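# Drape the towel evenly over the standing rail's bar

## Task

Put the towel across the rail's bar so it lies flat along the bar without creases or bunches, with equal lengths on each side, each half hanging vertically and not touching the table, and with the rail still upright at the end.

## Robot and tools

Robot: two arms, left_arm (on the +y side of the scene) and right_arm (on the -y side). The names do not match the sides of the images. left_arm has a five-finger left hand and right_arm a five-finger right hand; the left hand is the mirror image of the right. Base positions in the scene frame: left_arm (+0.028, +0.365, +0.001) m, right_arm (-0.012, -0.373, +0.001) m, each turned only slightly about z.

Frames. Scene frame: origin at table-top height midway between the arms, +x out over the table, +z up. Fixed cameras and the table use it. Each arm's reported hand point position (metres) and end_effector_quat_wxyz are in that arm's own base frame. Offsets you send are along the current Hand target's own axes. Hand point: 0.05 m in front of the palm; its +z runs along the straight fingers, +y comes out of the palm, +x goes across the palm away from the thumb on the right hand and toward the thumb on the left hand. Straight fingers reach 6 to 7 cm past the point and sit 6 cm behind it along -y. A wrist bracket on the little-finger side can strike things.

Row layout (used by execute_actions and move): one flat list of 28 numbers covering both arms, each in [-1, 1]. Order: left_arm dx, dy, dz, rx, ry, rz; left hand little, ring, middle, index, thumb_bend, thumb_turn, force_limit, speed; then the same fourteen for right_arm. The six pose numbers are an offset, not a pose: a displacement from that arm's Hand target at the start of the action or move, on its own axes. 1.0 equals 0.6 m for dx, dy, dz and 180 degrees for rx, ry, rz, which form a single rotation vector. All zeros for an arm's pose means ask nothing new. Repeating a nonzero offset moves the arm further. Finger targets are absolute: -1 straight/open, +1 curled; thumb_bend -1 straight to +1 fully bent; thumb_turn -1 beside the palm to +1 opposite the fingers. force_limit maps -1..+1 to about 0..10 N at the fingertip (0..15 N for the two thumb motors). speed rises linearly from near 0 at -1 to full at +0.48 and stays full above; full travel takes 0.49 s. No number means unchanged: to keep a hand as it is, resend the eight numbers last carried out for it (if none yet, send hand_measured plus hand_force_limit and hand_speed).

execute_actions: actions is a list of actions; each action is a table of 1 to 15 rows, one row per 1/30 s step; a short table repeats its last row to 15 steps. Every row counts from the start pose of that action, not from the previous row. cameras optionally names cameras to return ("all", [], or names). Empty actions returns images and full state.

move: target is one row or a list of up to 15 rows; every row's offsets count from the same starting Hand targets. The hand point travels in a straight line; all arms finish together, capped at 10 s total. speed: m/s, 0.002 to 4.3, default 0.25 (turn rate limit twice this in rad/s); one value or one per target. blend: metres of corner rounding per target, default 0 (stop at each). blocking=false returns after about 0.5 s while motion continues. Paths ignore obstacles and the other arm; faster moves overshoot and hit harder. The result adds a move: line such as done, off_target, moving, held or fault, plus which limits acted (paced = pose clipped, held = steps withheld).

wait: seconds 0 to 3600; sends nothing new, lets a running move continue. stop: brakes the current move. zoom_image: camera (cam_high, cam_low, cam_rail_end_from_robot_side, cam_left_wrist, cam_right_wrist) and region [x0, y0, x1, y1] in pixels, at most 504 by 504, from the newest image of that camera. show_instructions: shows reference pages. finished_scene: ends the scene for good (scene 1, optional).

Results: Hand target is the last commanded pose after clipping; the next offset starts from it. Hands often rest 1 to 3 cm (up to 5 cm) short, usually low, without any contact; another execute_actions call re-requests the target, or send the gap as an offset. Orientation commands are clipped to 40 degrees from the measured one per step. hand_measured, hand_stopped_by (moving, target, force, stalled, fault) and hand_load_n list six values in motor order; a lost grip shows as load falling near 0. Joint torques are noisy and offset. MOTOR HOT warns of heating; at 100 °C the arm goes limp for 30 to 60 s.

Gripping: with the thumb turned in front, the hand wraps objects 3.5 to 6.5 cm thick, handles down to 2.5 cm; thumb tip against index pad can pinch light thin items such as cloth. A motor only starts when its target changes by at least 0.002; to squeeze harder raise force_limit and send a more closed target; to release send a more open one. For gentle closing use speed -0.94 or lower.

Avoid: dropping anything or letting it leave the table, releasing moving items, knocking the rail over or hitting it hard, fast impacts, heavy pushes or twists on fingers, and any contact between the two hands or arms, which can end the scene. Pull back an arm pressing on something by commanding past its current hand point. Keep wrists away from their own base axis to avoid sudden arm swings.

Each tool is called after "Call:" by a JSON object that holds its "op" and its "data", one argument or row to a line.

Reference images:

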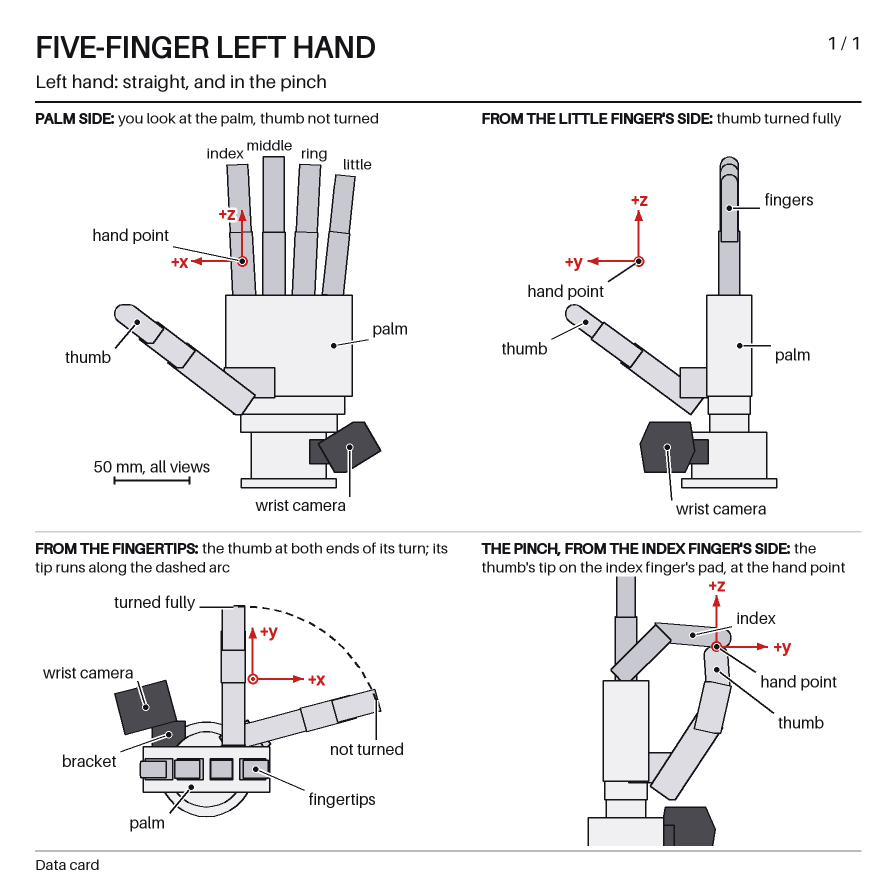

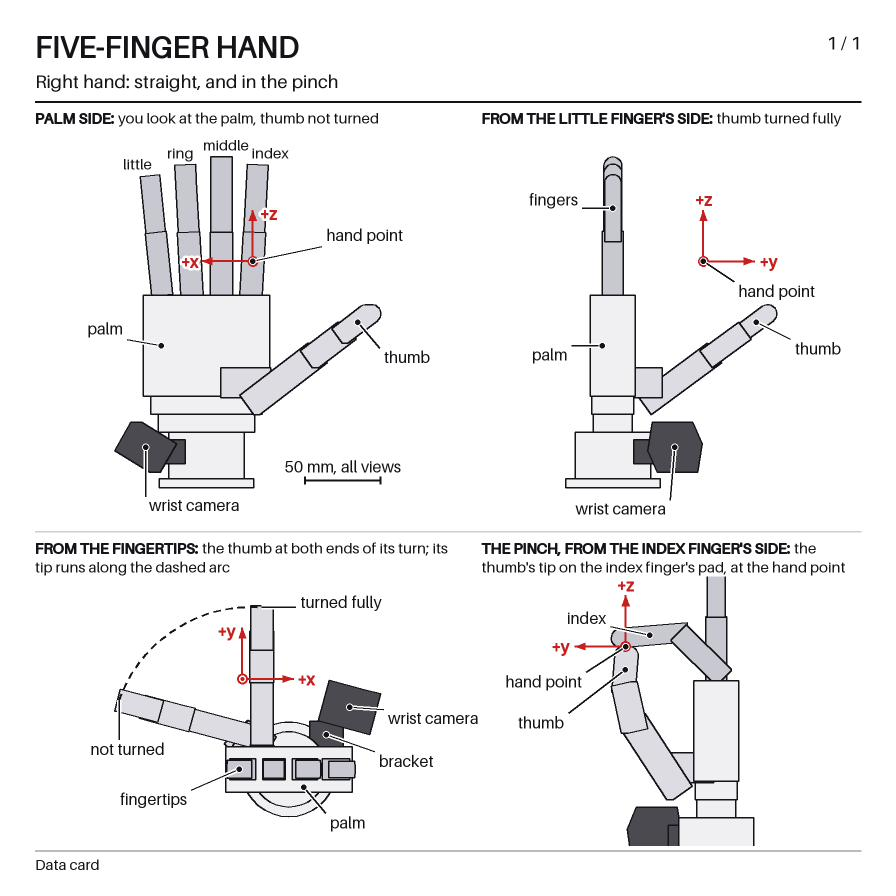

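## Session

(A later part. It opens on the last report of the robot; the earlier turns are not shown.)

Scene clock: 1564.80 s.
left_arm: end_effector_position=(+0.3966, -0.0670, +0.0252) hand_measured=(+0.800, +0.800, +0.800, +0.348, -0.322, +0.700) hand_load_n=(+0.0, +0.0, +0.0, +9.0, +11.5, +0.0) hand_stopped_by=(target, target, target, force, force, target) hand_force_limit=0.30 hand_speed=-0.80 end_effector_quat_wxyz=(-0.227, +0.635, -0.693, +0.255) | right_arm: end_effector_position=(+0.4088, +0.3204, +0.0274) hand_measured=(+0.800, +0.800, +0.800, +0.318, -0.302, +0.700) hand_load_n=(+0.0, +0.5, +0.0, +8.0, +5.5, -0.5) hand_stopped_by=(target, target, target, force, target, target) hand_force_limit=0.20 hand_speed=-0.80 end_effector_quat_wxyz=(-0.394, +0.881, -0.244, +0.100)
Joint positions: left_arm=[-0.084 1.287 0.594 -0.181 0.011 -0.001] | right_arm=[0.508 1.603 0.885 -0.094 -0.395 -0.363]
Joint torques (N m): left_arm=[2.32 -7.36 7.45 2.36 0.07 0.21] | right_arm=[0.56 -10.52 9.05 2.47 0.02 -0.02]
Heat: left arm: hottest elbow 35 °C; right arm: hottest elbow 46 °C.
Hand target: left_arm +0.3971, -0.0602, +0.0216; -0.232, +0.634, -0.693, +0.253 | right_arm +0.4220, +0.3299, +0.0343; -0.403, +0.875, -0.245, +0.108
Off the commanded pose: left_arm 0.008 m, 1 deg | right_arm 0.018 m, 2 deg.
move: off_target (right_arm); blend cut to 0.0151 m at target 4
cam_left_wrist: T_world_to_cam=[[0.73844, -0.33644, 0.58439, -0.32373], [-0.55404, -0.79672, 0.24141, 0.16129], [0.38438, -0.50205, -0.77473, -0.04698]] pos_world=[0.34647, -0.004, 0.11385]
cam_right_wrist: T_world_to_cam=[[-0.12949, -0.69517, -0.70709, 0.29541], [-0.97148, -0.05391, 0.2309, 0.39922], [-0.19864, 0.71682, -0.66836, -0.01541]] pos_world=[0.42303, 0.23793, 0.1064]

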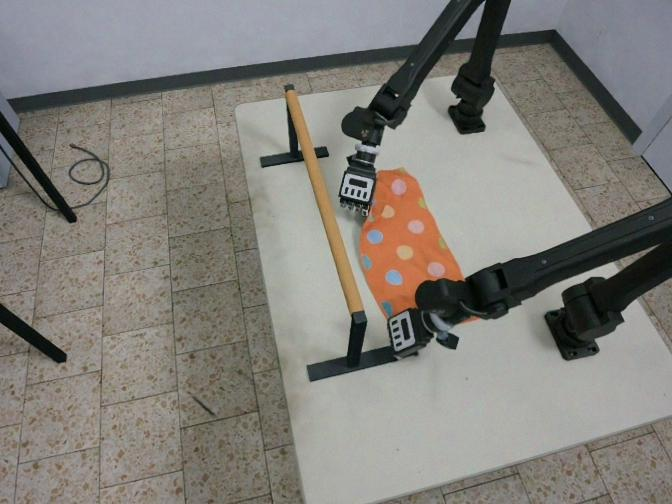

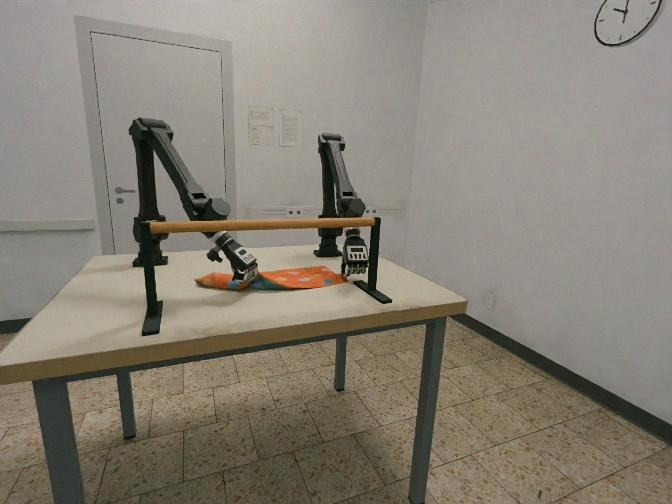

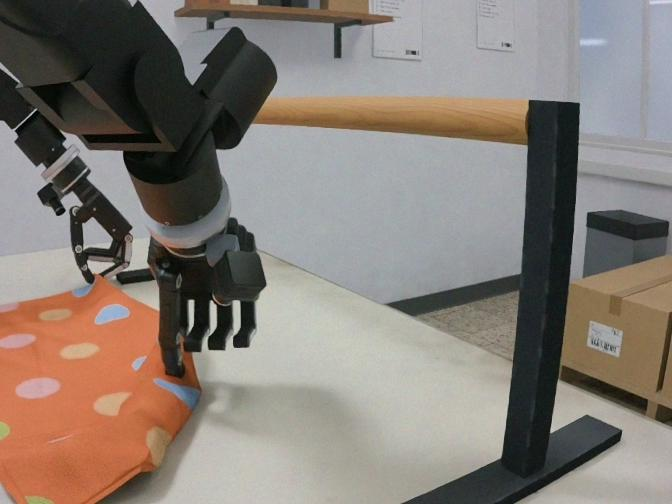

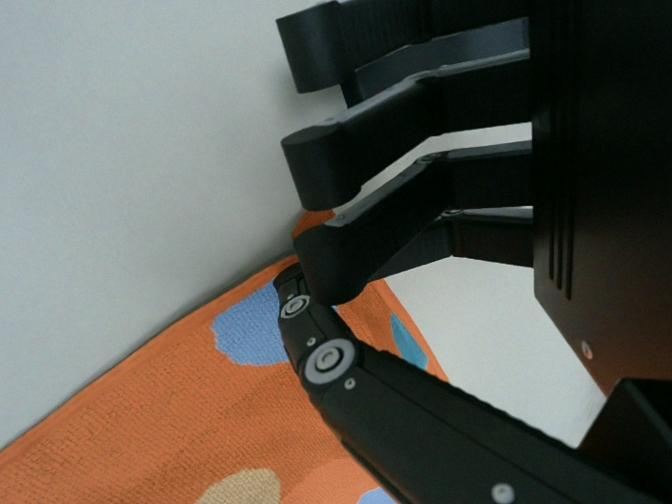

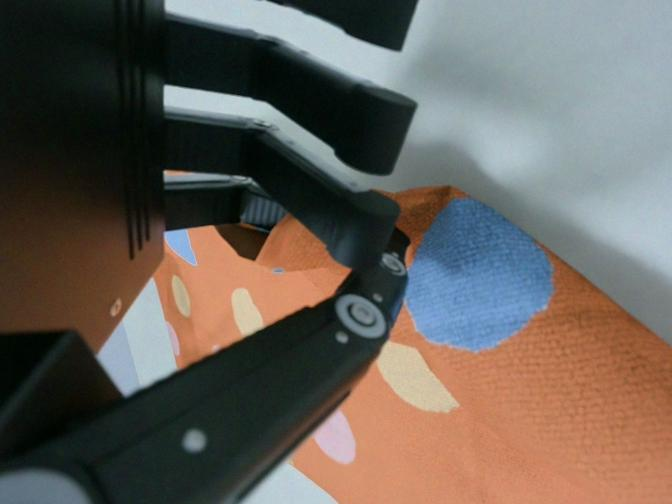

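Call:
{"op": "move", "data": {
  "target": [-0.0108,-0.0603,0.057,0,0,0,0.8,0.8,0.8,0.42,0.1,0.7,0.3,-0.8,0.0778,-0.0257,0.0418,0,0,0,0.8,0.8,0.8,0.5,-0.3,0.7,0.2,-0.8],
  "speed": 0.06,
  "cameras": ["all"]
}}

Scene clock: 1593.97 s.
left_arm: end_effector_position=(+0.4324, -0.0637, +0.0161) hand_measured=(+0.800, +0.800, +0.800, +0.348, -0.322, +0.700) hand_load_n=(+0.0, +0.0, +0.0, +8.0, +12.5, +0.0) hand_stopped_by=(target, target, target, force, force, target) hand_force_limit=0.30 hand_speed=-0.80 end_effector_quat_wxyz=(+0.223, -0.636, +0.695, -0.249) | right_arm: end_effector_position=(+0.4571, +0.3258, +0.0196) hand_measured=(+0.800, +0.800, +0.800, +0.318, -0.302, +0.700) hand_load_n=(+0.5, +0.0, +0.0, +8.0, +6.0, -0.5) hand_stopped_by=(target, target, target, force, target, target) hand_force_limit=0.20 hand_speed=-0.80 end_effector_quat_wxyz=(-0.396, +0.877, -0.256, +0.096)
Joint positions: left_arm=[-0.068 1.409 0.685 -0.164 0.02 0.013] | right_arm=[0.466 1.717 1.011 -0.116 -0.423 -0.368]
Joint torques (N m): left_arm=[2.08 -8.23 10.1 2.37 0.12 0.2] | right_arm=[-0.15 -12.34 10.32 1.5 -0.32 -0.33]
Heat: left arm: hottest elbow 35 °C; right arm: hottest elbow 43 °C.
Hand target: left_arm +0.4470, -0.0582, +0.0185; +0.231, -0.634, +0.693, -0.253 | right_arm +0.4770, +0.3307, +0.0292; -0.403, +0.875, -0.245, +0.108
Off the commanded pose: left_arm 0.016 m, 1 deg | right_arm 0.023 m, 2 deg.
move: off_target (left_arm, right_arm)
cam_left_wrist: T_world_to_cam=[[0.74683, -0.33899, 0.57213, -0.34747], [-0.55079, -0.79741, 0.2465, 0.18439], [0.37266, -0.49922, -0.78224, -0.0608]] pos_world=[0.38372, -0.00111, 0.10578]
cam_right_wrist: T_world_to_cam=[[-0.1531, -0.68425, -0.713, 0.30725], [-0.96892, -0.03793, 0.24446, 0.4415], [-0.19431, 0.72826, -0.65717, -0.02091]] pos_world=[0.47075, 0.24221, 0.0974]

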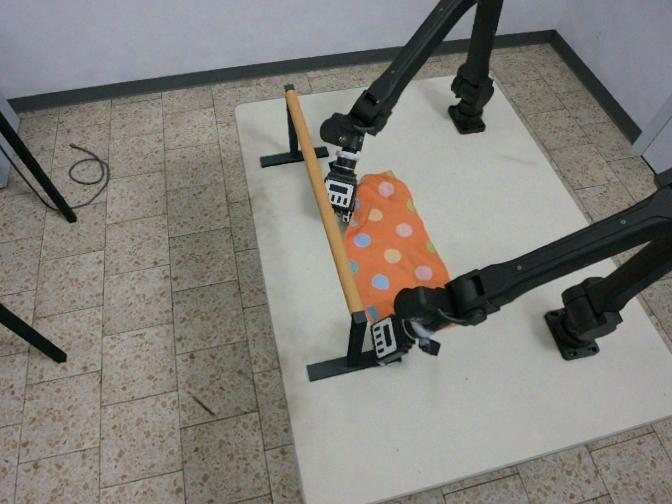

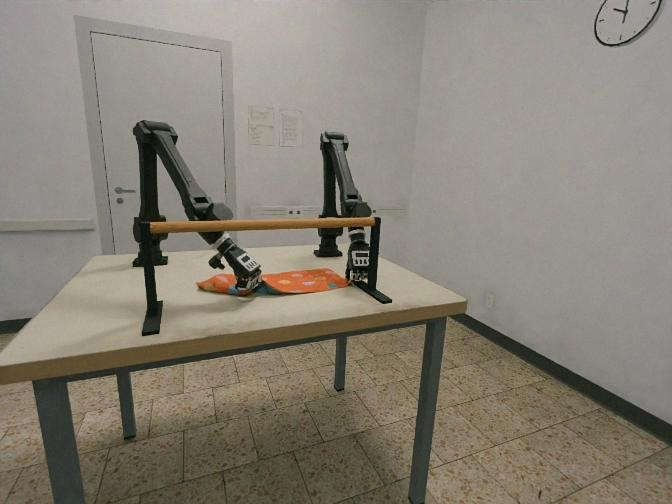

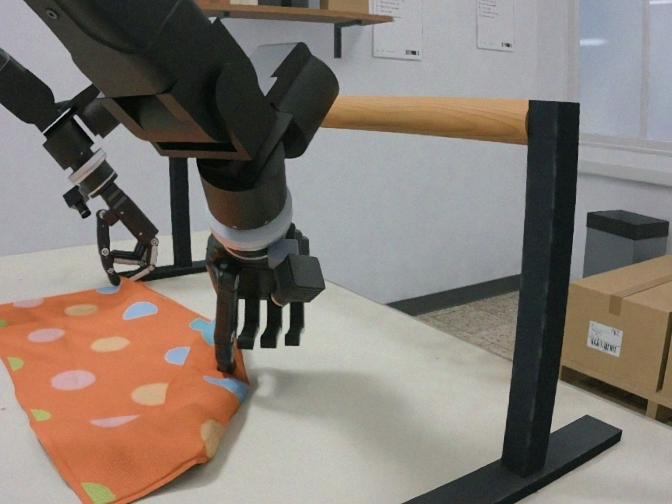

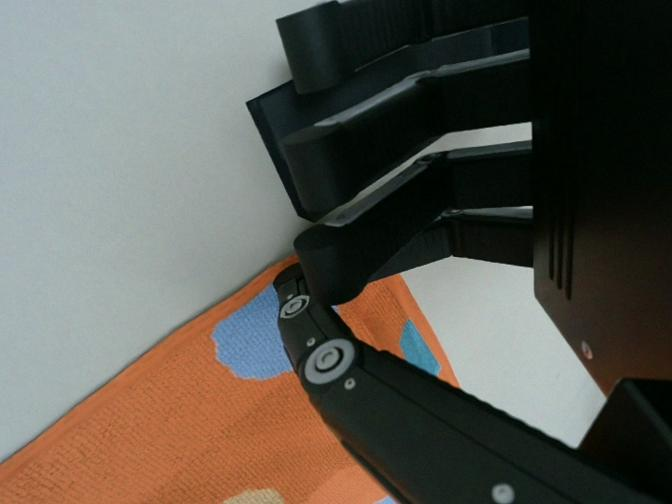

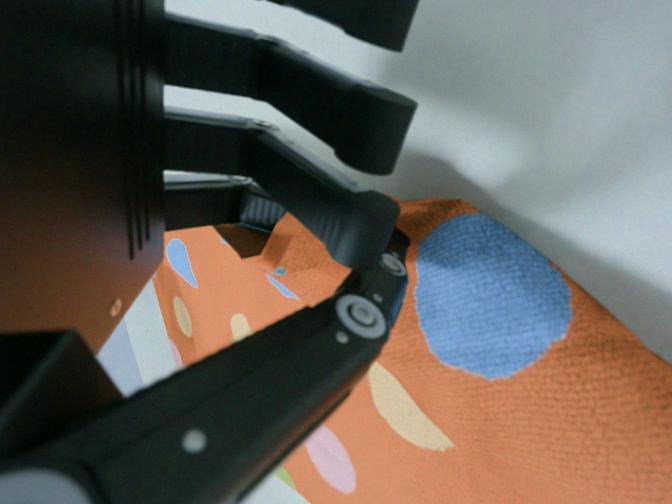

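Call:
{"op": "move", "data": {
  "target": [0,0,0,0,0,0,0.8,0.8,0.8,-0.2,-0.8,0.7,0.3,-0.75,0,0,0,0,0,0,0.8,0.8,0.8,-0.2,-0.8,0.7,0.3,-0.75],
  "cameras": ["cam_left_wrist","cam_right_wrist","cam_rail_end_from_robot_side"]
}}

Scene clock: 1598.23 s.
left_arm: end_effector_position=(+0.4470, -0.0653, +0.0308) hand_measured=(+0.800, +0.800, +0.800, -0.198, -0.800, +0.700) hand_load_n=(+0.0, +0.0, +0.0, -5.0, +0.0, +0.0) hand_stopped_by=(target, target, target, target, target, target) hand_force_limit=0.30 hand_speed=-0.75 end_effector_quat_wxyz=(+0.236, -0.631, +0.690, -0.266) | right_arm: end_effector_position=(+0.4585, +0.3261, +0.0203) hand_measured=(+0.800, +0.800, +0.800, -0.200, -0.800, +0.700) hand_load_n=(+0.5, +0.0, +0.5, +0.0, -0.5, +0.0) hand_stopped_by=(target, target, target, target, target, target) hand_force_limit=0.30 hand_speed=-0.75 end_effector_quat_wxyz=(-0.397, +0.877, -0.254, +0.097)
Joint positions: left_arm=[-0.067 1.4 0.706 -0.151 0.025 0.014] | right_arm=[0.466 1.718 1.014 -0.116 -0.423 -0.373]
Joint torques (N m): left_arm=[2.2 -6.77 8.58 1.87 -0.05 0.18] | right_arm=[-0.26 -12.04 10.1 1.37 -0.34 -0.3]
Heat: left arm: hottest elbow 35 °C; right arm: hottest elbow 43 °C.
Hand target: left_arm +0.4471, -0.0582, +0.0186; +0.232, -0.634, +0.693, -0.253 | right_arm +0.4771, +0.3308, +0.0293; -0.403, +0.875, -0.245, +0.108
Off the commanded pose: left_arm 0.014 m, 2 deg | right_arm 0.021 m, 2 deg.
move: done
cam_left_wrist: T_world_to_cam=[[0.7202, -0.33725, 0.60628, -0.3562], [-0.56335, -0.79432, 0.22735, 0.19388], [0.40491, -0.50528, -0.76206, -0.07097]] pos_world=[0.3945, -0.00198, 0.11779]
cam_right_wrist: T_world_to_cam=[[-0.14746, -0.68517, -0.7133, 0.30595], [-0.97002, -0.04068, 0.23961, 0.4442], [-0.19319, 0.72724, -0.65863, -0.0205]] pos_world=[0.47204, 0.24261, 0.0983]
Images, in order (width x height): cam_rail_end_from_robot_side 672x504, cam_left_wrist 672x504, cam_right_wrist 672x504.

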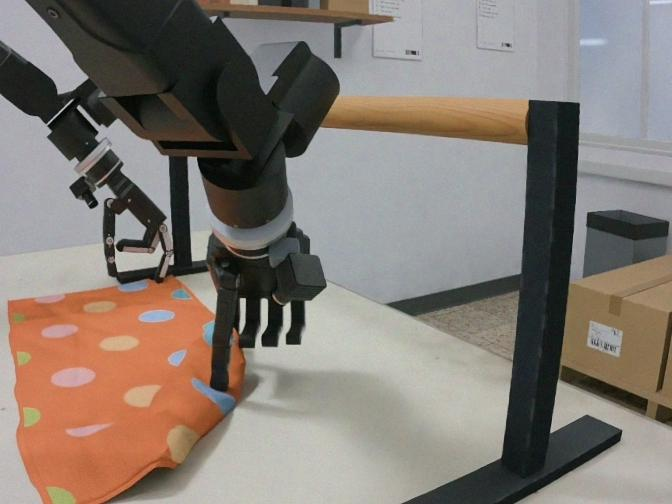

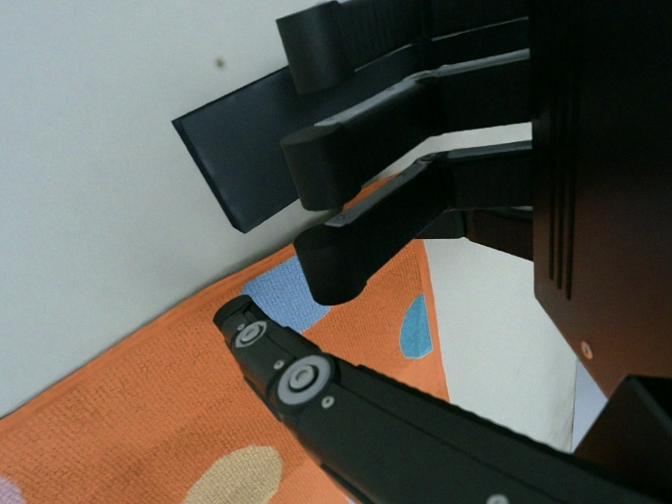

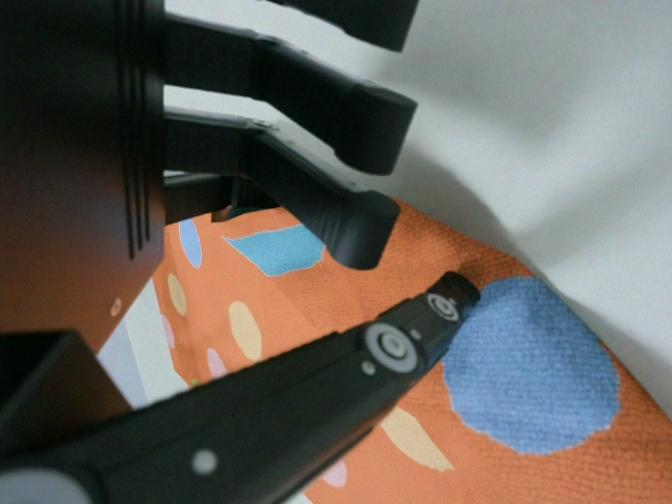

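Call:
{"op": "move", "data": {
  "target": [
    [0.0073,-0.0222,-0.1555,0,0,0,0.8,0.8,0.8,-0.2,-0.8,0.7,0.3,-0.75,-0.0553,-0.0542,-0.1407,0,0,0,0.8,0.8,0.8,-0.2,-0.8,0.7,0.3,-0.75],
    [0.1063,0.1087,-0.3771,0.1453,0.3217,0.2254,0.8,0.8,0.8,-0.4,-0.2,0.7,0.3,-0.75,-0.1002,0.0938,-0.4165,0.1137,-0.0761,-0.0476,0.8,0.8,0.8,-0.4,-0.2,0.7,0.3,-0.75]
  ],
  "speed": [0.15,0.25],
  "blend": [0.03,0],
  "cameras": ["all"]
}}

Scene clock: 1615.43 s.
left_arm: end_effector_position=(+0.2343, -0.1103, +0.1402) hand_measured=(+0.800, +0.800, +0.800, -0.400, -0.200, +0.700) hand_load_n=(+0.0, +0.0, +0.0, +0.0, +0.0, +0.0) hand_stopped_by=(target, target, target, target, target, target) hand_force_limit=0.30 hand_speed=-0.75 end_effector_quat_wxyz=(+0.062, -0.109, +0.813, -0.569) | right_arm: end_effector_position=(+0.3082, +0.1692, +0.1450) hand_measured=(+0.800, +0.800, +0.800, -0.400, -0.200, +0.700) hand_load_n=(+0.0, +0.0, +0.0, +0.0, +0.0, +0.0) hand_stopped_by=(target, target, target, target, target, target) hand_force_limit=0.30 hand_speed=-0.75 end_effector_quat_wxyz=(-0.567, +0.813, -0.115, +0.066)
Joint positions: left_arm=[0.238 1.021 0.612 -1.149 1.219 1.533] | right_arm=[0.018 1.108 0.642 -0.474 -1.125 -0.865]
Joint torques (N m): left_arm=[2.2 -3.14 11.28 0.05 0.97 0.17] | right_arm=[0.03 -5.83 7.75 0.99 -0.78 -0.3]
Heat: left arm: hottest elbow 35 °C; right arm: hottest elbow 43 °C.
Hand target: left_arm +0.2465, -0.1044, +0.1497; +0.075, -0.106, +0.812, -0.569 | right_arm +0.3097, +0.1676, +0.1501; -0.569, +0.812, -0.107, +0.075
Off the commanded pose: left_arm 0.017 m, 2 deg | right_arm 0.006 m, 1 deg.
move: off_target (left_arm); target 2's new numbers were sent with left_arm's hand 0.017 m and 2 deg from that target
cam_left_wrist: T_world_to_cam=[[-0.15315, -0.42562, 0.89185, -0.12973], [-0.9519, 0.30592, -0.01747, 0.26027], [-0.2654, -0.85162, -0.45199, 0.1511]] pos_world=[0.26798, -0.00616, 0.18854]
cam_right_wrist: T_world_to_cam=[[0.1307, -0.40608, -0.90444, 0.15994], [-0.9369, -0.34896, 0.02129, 0.33574], [-0.32425, 0.84459, -0.42607, 0.13344]] pos_world=[0.33692, 0.0694, 0.19436]

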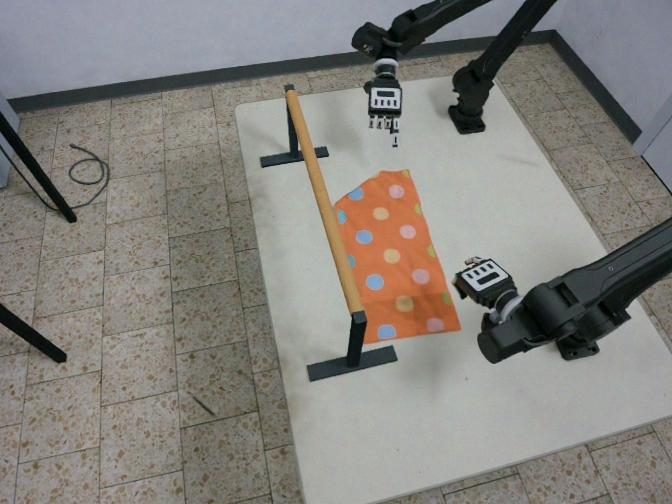

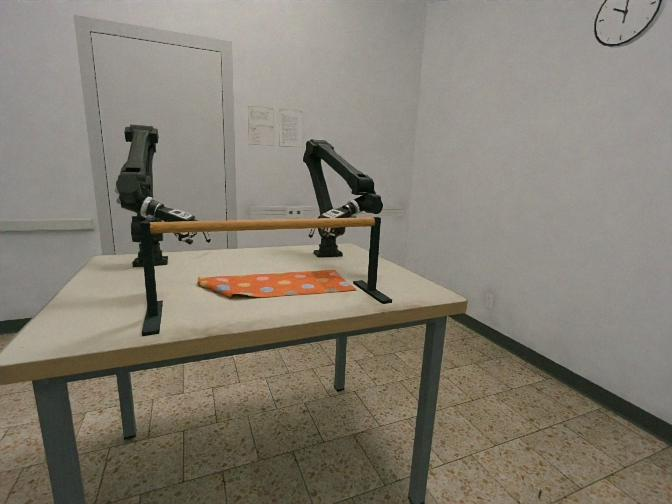

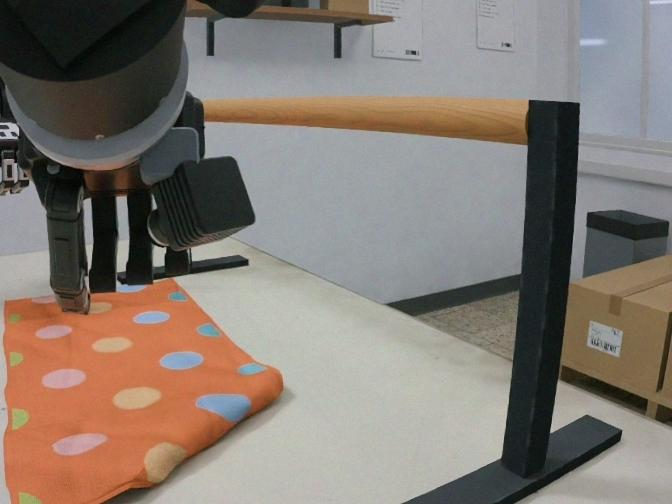

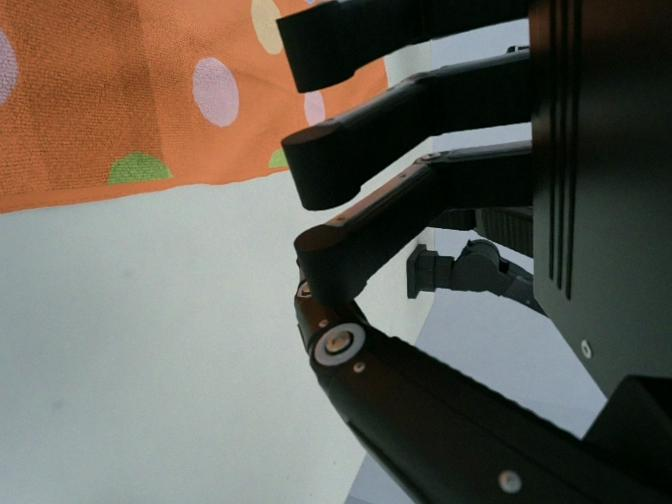

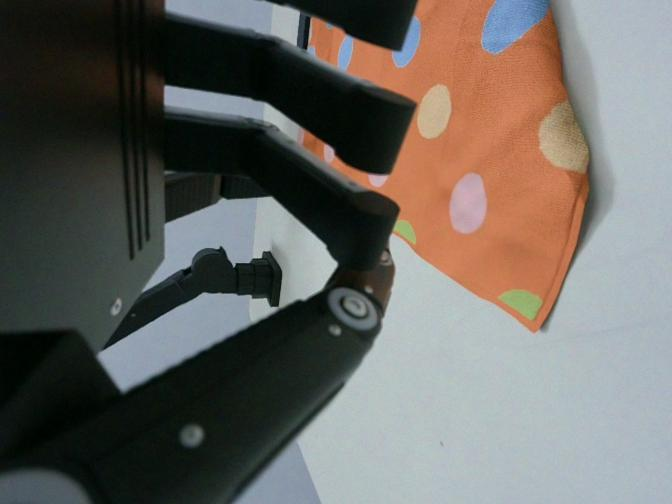

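Call:
{"op": "move", "data": {
  "target": [-0.0717,0.1258,0.0428,0,0,0,0.8,0.8,0.8,-0.4,-0.2,0.7,0.3,-0.75,-0.086,0.1268,0.0665,0,0,0,0.8,0.8,0.8,-0.4,-0.2,0.7,0.3,-0.75],
  "speed": 0.12,
  "cameras": ["all"]
}}

Scene clock: 1639.43 s.
left_arm: end_effector_position=(+0.2829, -0.0955, +0.0705) hand_measured=(+0.800, +0.800, +0.800, -0.400, -0.200, +0.700) hand_load_n=(+0.0, +0.0, +0.0, +0.0, +0.0, +0.0) hand_stopped_by=(target, target, target, target, target, target) hand_force_limit=0.30 hand_speed=-0.75 end_effector_quat_wxyz=(+0.068, -0.105, +0.813, -0.569) | right_arm: end_effector_position=(+0.2635, +0.1900, +0.0671) hand_measured=(+0.800, +0.800, +0.800, -0.400, -0.200, +0.700) hand_load_n=(+0.0, +0.0, +0.0, +0.0, +0.0, +0.0) hand_stopped_by=(target, target, target, target, target, target) hand_force_limit=0.30 hand_speed=-0.75 end_effector_quat_wxyz=(-0.568, +0.813, -0.103, +0.078)
Joint positions: left_arm=[0.248 1.313 0.612 -0.874 1.219 1.566] | right_arm=[0.105 1.12 0.379 -0.049 -1.069 -0.736]
Joint torques (N m): left_arm=[1.73 -6.71 7.31 0.84 0.95 0.06] | right_arm=[0.79 -2.84 6.11 2.33 -0.35 0]
Heat: left arm: hottest elbow 37 °C; right arm: hottest elbow 43 °C.
Hand target: left_arm +0.2878, -0.0916, +0.0700; +0.075, -0.106, +0.812, -0.568 | right_arm +0.2628, +0.1920, +0.0650; -0.569, +0.812, -0.107, +0.075
Off the commanded pose: left_arm 0.006 m, 1 deg | right_arm 0.003 m, 1 deg.
move: done
cam_left_wrist: T_world_to_cam=[[-0.16521, -0.42812, 0.88849, -0.05036], [-0.9514, 0.30657, -0.02919, 0.30148], [-0.25989, -0.85014, -0.45796, 0.14412]] pos_world=[0.31596, 0.00854, 0.11955]
cam_right_wrist: T_world_to_cam=[[0.16422, -0.40721, -0.89845, 0.09475], [-0.93505, -0.35436, -0.0103, 0.30544], [-0.31418, 0.84179, -0.43896, 0.0669]] pos_world=[0.29106, 0.0905, 0.11764]

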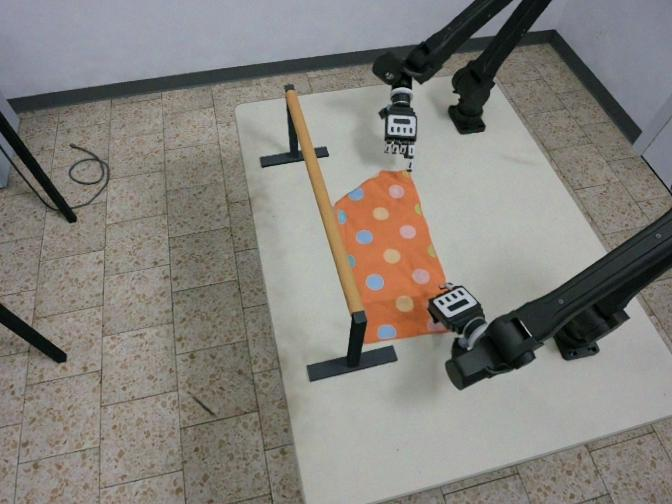

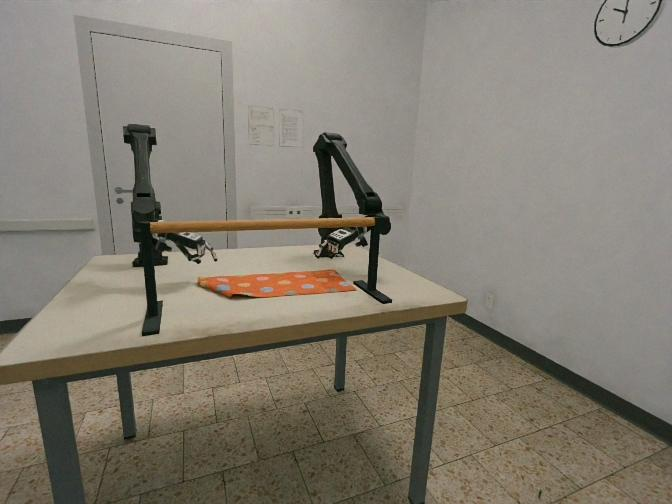

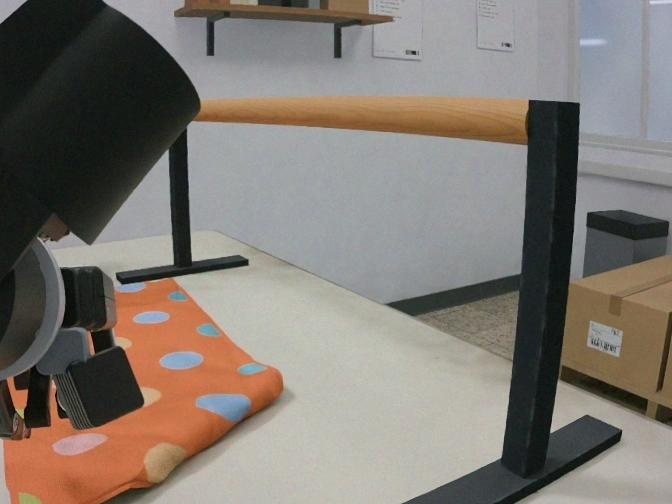

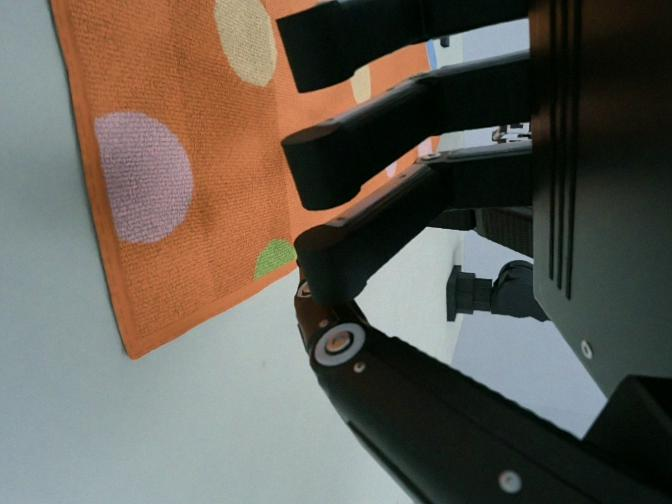

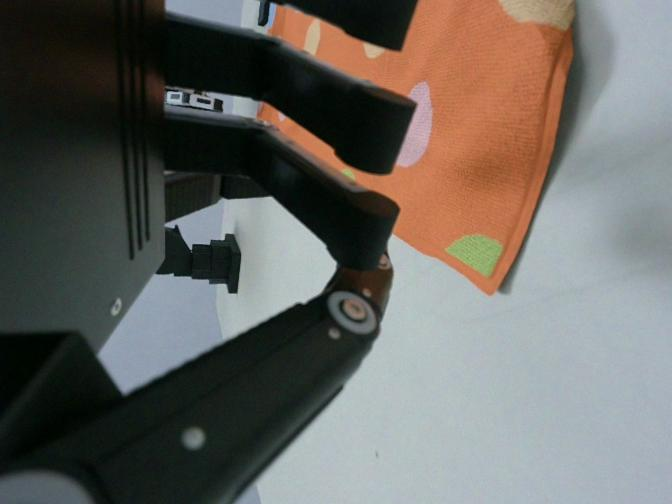

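Call:
{"op": "move", "data": {
  "target": [-0.0018,0.089,-0.0012,0,0,0,0.8,0.8,0.8,-0.4,-0.2,0.7,0.3,-0.75,-0.0073,0.0688,0.0302,0,0,0,0.8,0.8,0.8,-0.4,-0.2,0.7,0.3,-0.75],
  "speed": 0.06,
  "cameras": ["cam_left_wrist","cam_right_wrist","cam_high"]
}}

Scene clock: 1659.03 s.
left_arm: end_effector_position=(+0.2844, -0.0768, +0.0249) hand_measured=(+0.800, +0.800, +0.800, -0.400, -0.200, +0.700) hand_load_n=(+0.0, +0.5, +0.0, +0.0, +0.0, +0.0) hand_stopped_by=(target, target, target, target, target, target) hand_force_limit=0.30 hand_speed=-0.75 end_effector_quat_wxyz=(+0.072, -0.103, +0.812, -0.570) | right_arm: end_effector_position=(+0.2608, +0.1938, +0.0217) hand_measured=(+0.800, +0.800, +0.800, -0.400, -0.200, +0.700) hand_load_n=(+0.0, +0.0, +0.0, +0.0, +0.5, +0.0) hand_stopped_by=(target, target, target, target, target, target) hand_force_limit=0.30 hand_speed=-0.75 end_effector_quat_wxyz=(-0.568, +0.813, -0.104, +0.078)
Joint positions: left_arm=[0.312 1.48 0.604 -0.86 1.219 1.747] | right_arm=[0.121 1.292 0.314 0.208 -1.057 -0.711]
Joint torques (N m): left_arm=[1.9 -7.24 5.27 0.43 0.74 0.07] | right_arm=[1.2 -3.78 4.77 2.39 -0.35 0]
Heat: left arm: hottest elbow 36 °C; right arm: hottest elbow 41 °C.
Hand target: left_arm +0.2841, -0.0730, +0.0201; +0.075, -0.106, +0.812, -0.569 | right_arm +0.2592, +0.1960, +0.0199; -0.569, +0.812, -0.107, +0.075
Off the commanded pose: left_arm 0.006 m, 1 deg | right_arm 0.003 m, 1 deg.
move: done
cam_left_wrist: T_world_to_cam=[[-0.17385, -0.42659, 0.88758, 0.00084], [-0.95159, 0.30476, -0.03991, 0.29604], [-0.25348, -0.85155, -0.45892, 0.13764]] pos_world=[0.31674, 0.02734, 0.07424]
cam_right_wrist: T_world_to_cam=[[0.16274, -0.40745, -0.89861, 0.05637], [-0.93551, -0.35317, -0.00929, 0.30371], [-0.31357, 0.84217, -0.43865, 0.04277]] pos_world=[0.28836, 0.09421, 0.07224]
Images, in order (width x height): cam_high 672x504, cam_left_wrist 672x504, cam_right_wrist 672x504.

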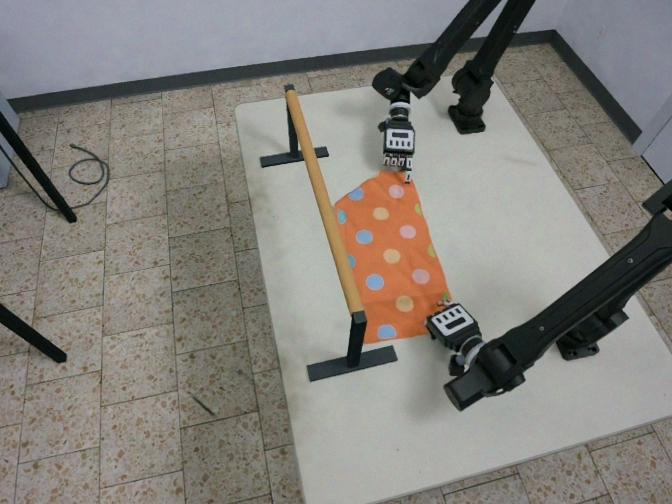

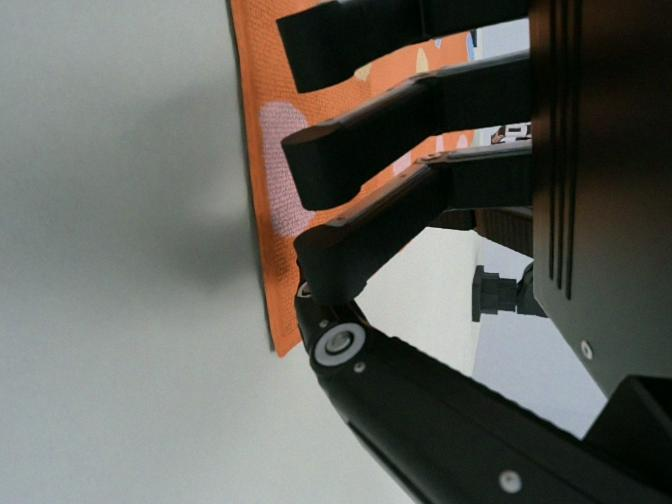

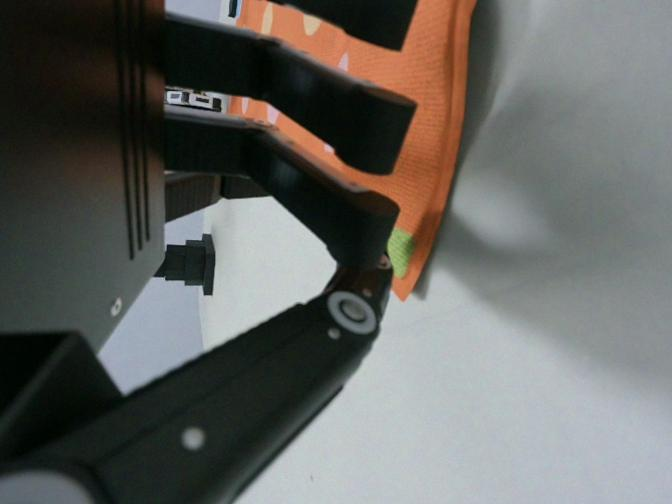

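Call:
{"op": "move", "data": {
  "target": [0.0097,0.0188,0.0113,0,0,0,0.8,0.8,0.8,-0.4,-0.2,0.7,0.3,-0.75,-0.0017,0.0182,0.0133,0,0,0,0.8,0.8,0.8,-0.4,-0.2,0.7,0.3,-0.75],
  "speed": 0.04,
  "cameras": ["cam_left_wrist","cam_right_wrist"]
}}

Scene clock: 1664.70 s.
left_arm: end_effector_position=(+0.2817, -0.0777, +0.0120) hand_measured=(+0.800, +0.800, +0.800, -0.400, -0.200, +0.700) hand_load_n=(+0.0, +0.0, +0.0, +0.0, -0.5, +0.0) hand_stopped_by=(target, target, target, target, target, target) hand_force_limit=0.30 hand_speed=-0.75 end_effector_quat_wxyz=(+0.080, -0.097, +0.813, -0.568) | right_arm: end_effector_position=(+0.2622, +0.1978, +0.0102) hand_measured=(+0.800, +0.800, +0.800, -0.400, -0.200, +0.700) hand_load_n=(+0.0, +0.0, +0.0, +0.0, +0.0, +0.0) hand_stopped_by=(target, target, target, target, target, target) hand_force_limit=0.30 hand_speed=-0.75 end_effector_quat_wxyz=(-0.569, +0.812, -0.103, +0.080)
Joint positions: left_arm=[0.312 1.5 0.577 -0.796 1.219 1.747] | right_arm=[0.136 1.354 0.303 0.304 -1.046 -0.689]
Joint torques (N m): left_arm=[1.55 -7.12 4.78 0.68 0.83 -0.1] | right_arm=[1.03 -3.78 4.27 2.37 -0.29 -0.01]
Heat: left arm: hottest elbow 35 °C; right arm: hottest elbow 40 °C.
Hand target: left_arm +0.2791, -0.0769, +0.0071; +0.075, -0.106, +0.812, -0.569 | right_arm +0.2593, +0.1998, +0.0070; -0.569, +0.812, -0.107, +0.075
Off the commanded pose: left_arm 0.006 m, 1 deg | right_arm 0.005 m, 1 deg.
move: done
cam_left_wrist: T_world_to_cam=[[-0.18904, -0.43143, 0.88212, 0.01544], [-0.9507, 0.30531, -0.05442, 0.29316], [-0.24584, -0.84891, -0.46787, 0.12849]] pos_world=[0.31322, 0.02623, 0.06245]
cam_right_wrist: T_world_to_cam=[[0.16687, -0.40624, -0.8984, 0.0461], [-0.93549, -0.35307, -0.0141, 0.30636], [-0.31147, 0.8428, -0.43895, 0.03416]] pos_world=[0.28955, 0.0981, 0.06073]

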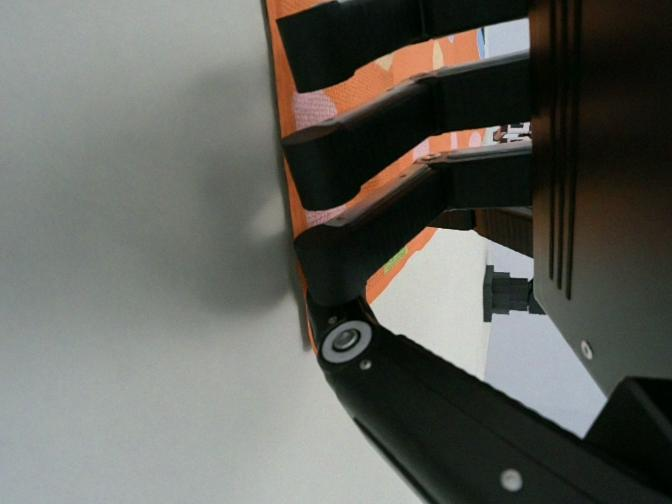

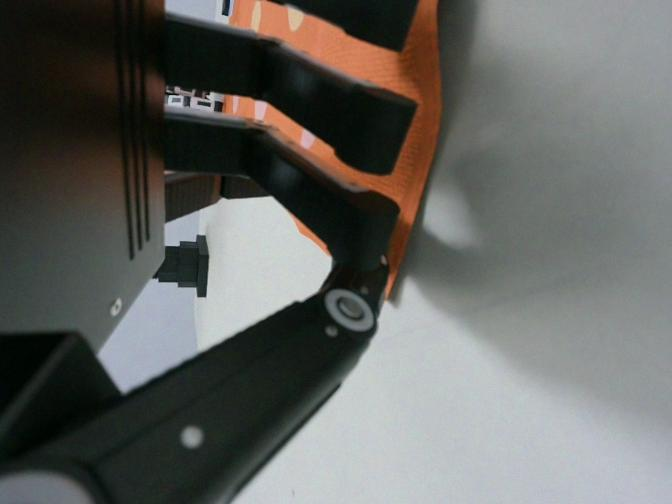

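Call:
{"op": "move", "data": {
  "target": [0.0013,0.0125,0.0097,0,0,0,0.8,0.8,0.8,-0.4,-0.2,0.7,0.3,-0.75,-0.0008,0.013,0.0082,0,0,0,0.8,0.8,0.8,-0.4,-0.2,0.7,0.3,-0.75],
  "speed": 0.03
}}

Scene clock: 1668.90 s.
left_arm: end_effector_position=(+0.2847, -0.0788, +0.0103) hand_measured=(+0.800, +0.800, +0.800, -0.400, -0.200, +0.700) hand_load_n=(+0.0, +0.0, +0.0, +0.0, -4.0, +1.0) hand_stopped_by=(target, target, target, target, target, target) hand_force_limit=0.30 hand_speed=-0.75 end_effector_quat_wxyz=(+0.082, -0.105, +0.809, -0.573) | right_arm: end_effector_position=(+0.2669, +0.2013, +0.0084) hand_measured=(+0.800, +0.800, +0.800, -0.400, -0.200, +0.700) hand_load_n=(+0.0, +0.0, +0.0, +0.0, -3.5, +0.5) hand_stopped_by=(target, target, target, target, target, target) hand_force_limit=0.30 hand_speed=-0.75 end_effector_quat_wxyz=(-0.574, +0.808, -0.100, +0.085)
Joint positions: left_arm=[0.312 1.507 0.57 -0.747 1.232 1.705] | right_arm=[0.143 1.386 0.303 0.371 -1.046 -0.665]
Joint torques (N m): left_arm=[0.5 -5.95 4.18 1.43 0.37 0.07] | right_arm=[1.03 -3.19 3.47 2.14 -0.06 -0.13]
Heat: left arm: hottest elbow 35 °C; right arm: hottest elbow 39 °C.
Hand target: left_arm +0.2791, -0.0799, -0.0019; +0.075, -0.106, +0.812, -0.568 | right_arm +0.2593, +0.2019, -0.0020; -0.569, +0.812, -0.107, +0.075
Off the commanded pose: left_arm 0.013 m, 1 deg | right_arm 0.013 m, 2 deg.
move: off_target (left_arm, right_arm)

Call:
{"op": "move", "data": {
  "target": [0,0,0,0,0,0,0.8,0.8,0.8,0.4,-0.2,0.7,0.25,-0.8,0,0,0,0,0,0,0.8,0.8,0.8,0.4,-0.2,0.7,0.25,-0.8],
  "speed": 0.03,
  "cameras": ["cam_left_wrist","cam_right_wrist","cam_rail_end_from_robot_side"]
}}

Scene clock: 1672.40 s.
left_arm: end_effector_position=(+0.2860, -0.0814, +0.0130) hand_measured=(+0.800, +0.800, +0.800, +0.022, -0.200, +0.700) hand_load_n=(+0.0, +0.0, +0.0, +5.5, +0.0, +0.0) hand_stopped_by=(target, target, target, force, target, target) hand_force_limit=0.25 hand_speed=-0.80 end_effector_quat_wxyz=(+0.084, -0.105, +0.803, -0.580) | right_arm: end_effector_position=(+0.2667, +0.2046, +0.0103) hand_measured=(+0.800, +0.800, +0.800, +0.170, -0.200, +0.700) hand_load_n=(+0.0, +0.0, +0.0, +5.5, +0.0, +0.0) hand_stopped_by=(target, target, target, force, target, target) hand_force_limit=0.25 hand_speed=-0.80 end_effector_quat_wxyz=(-0.577, +0.807, -0.092, +0.086)
Joint positions: left_arm=[0.31 1.508 0.57 -0.743 1.251 1.701] | right_arm=[0.153 1.386 0.303 0.385 -1.05 -0.662]
Joint torques (N m): left_arm=[0.21 -6.65 4.23 0.83 -0.37 0.17] | right_arm=[0.15 -3.14 3.41 1.52 0.12 -0.15]
Heat: left arm: hottest elbow 34 °C; right arm: hottest elbow 39 °C.
Hand target: left_arm +0.2791, -0.0800, -0.0018; +0.075, -0.106, +0.812, -0.569 | right_arm +0.2593, +0.2018, -0.0020; -0.569, +0.812, -0.107, +0.075
Off the commanded pose: left_arm 0.017 m, 2 deg | right_arm 0.015 m, 2 deg.
move: done
cam_left_wrist: T_world_to_cam=[[-0.1844, -0.40732, 0.89448, 0.0143], [-0.95566, 0.28689, -0.06637, 0.29852], [-0.22958, -0.86706, -0.44216, 0.12039]] pos_world=[0.31556, 0.02457, 0.06026]
cam_right_wrist: T_world_to_cam=[[0.19201, -0.39004, -0.90056, 0.03823], [-0.93111, -0.36236, -0.04159, 0.31402], [-0.31011, 0.8465, -0.43275, 0.02863]] pos_world=[0.29392, 0.10446, 0.05988]
Images, in order (width x height): cam_rail_end_from_robot_side 672x504, cam_left_wrist 672x504, cam_right_wrist 672x504.

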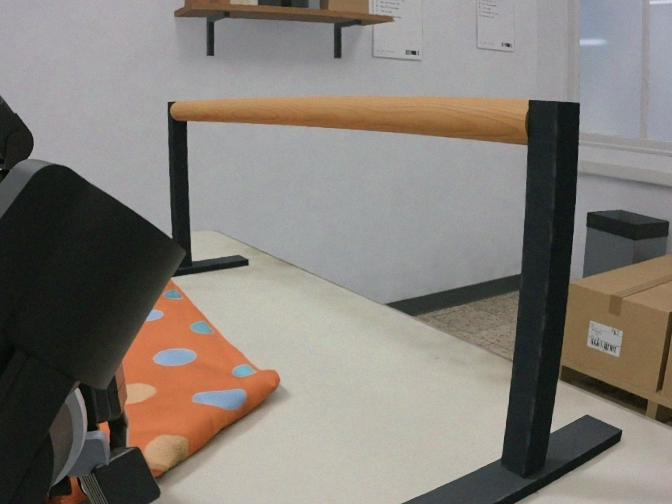

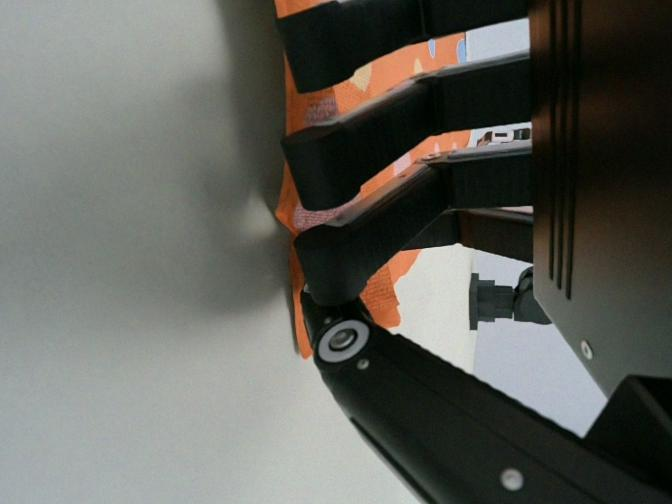

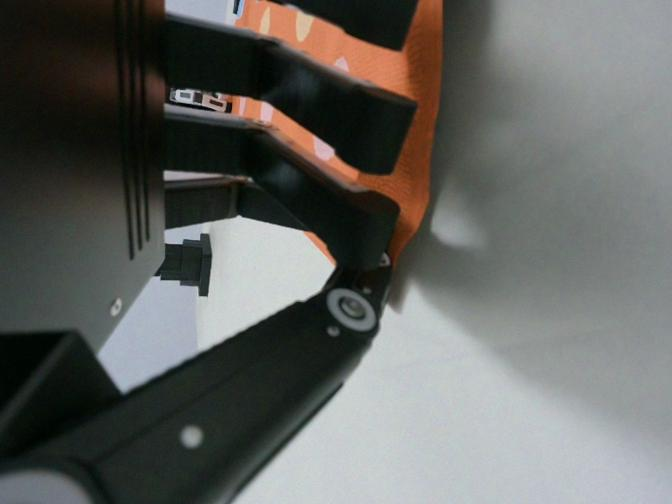

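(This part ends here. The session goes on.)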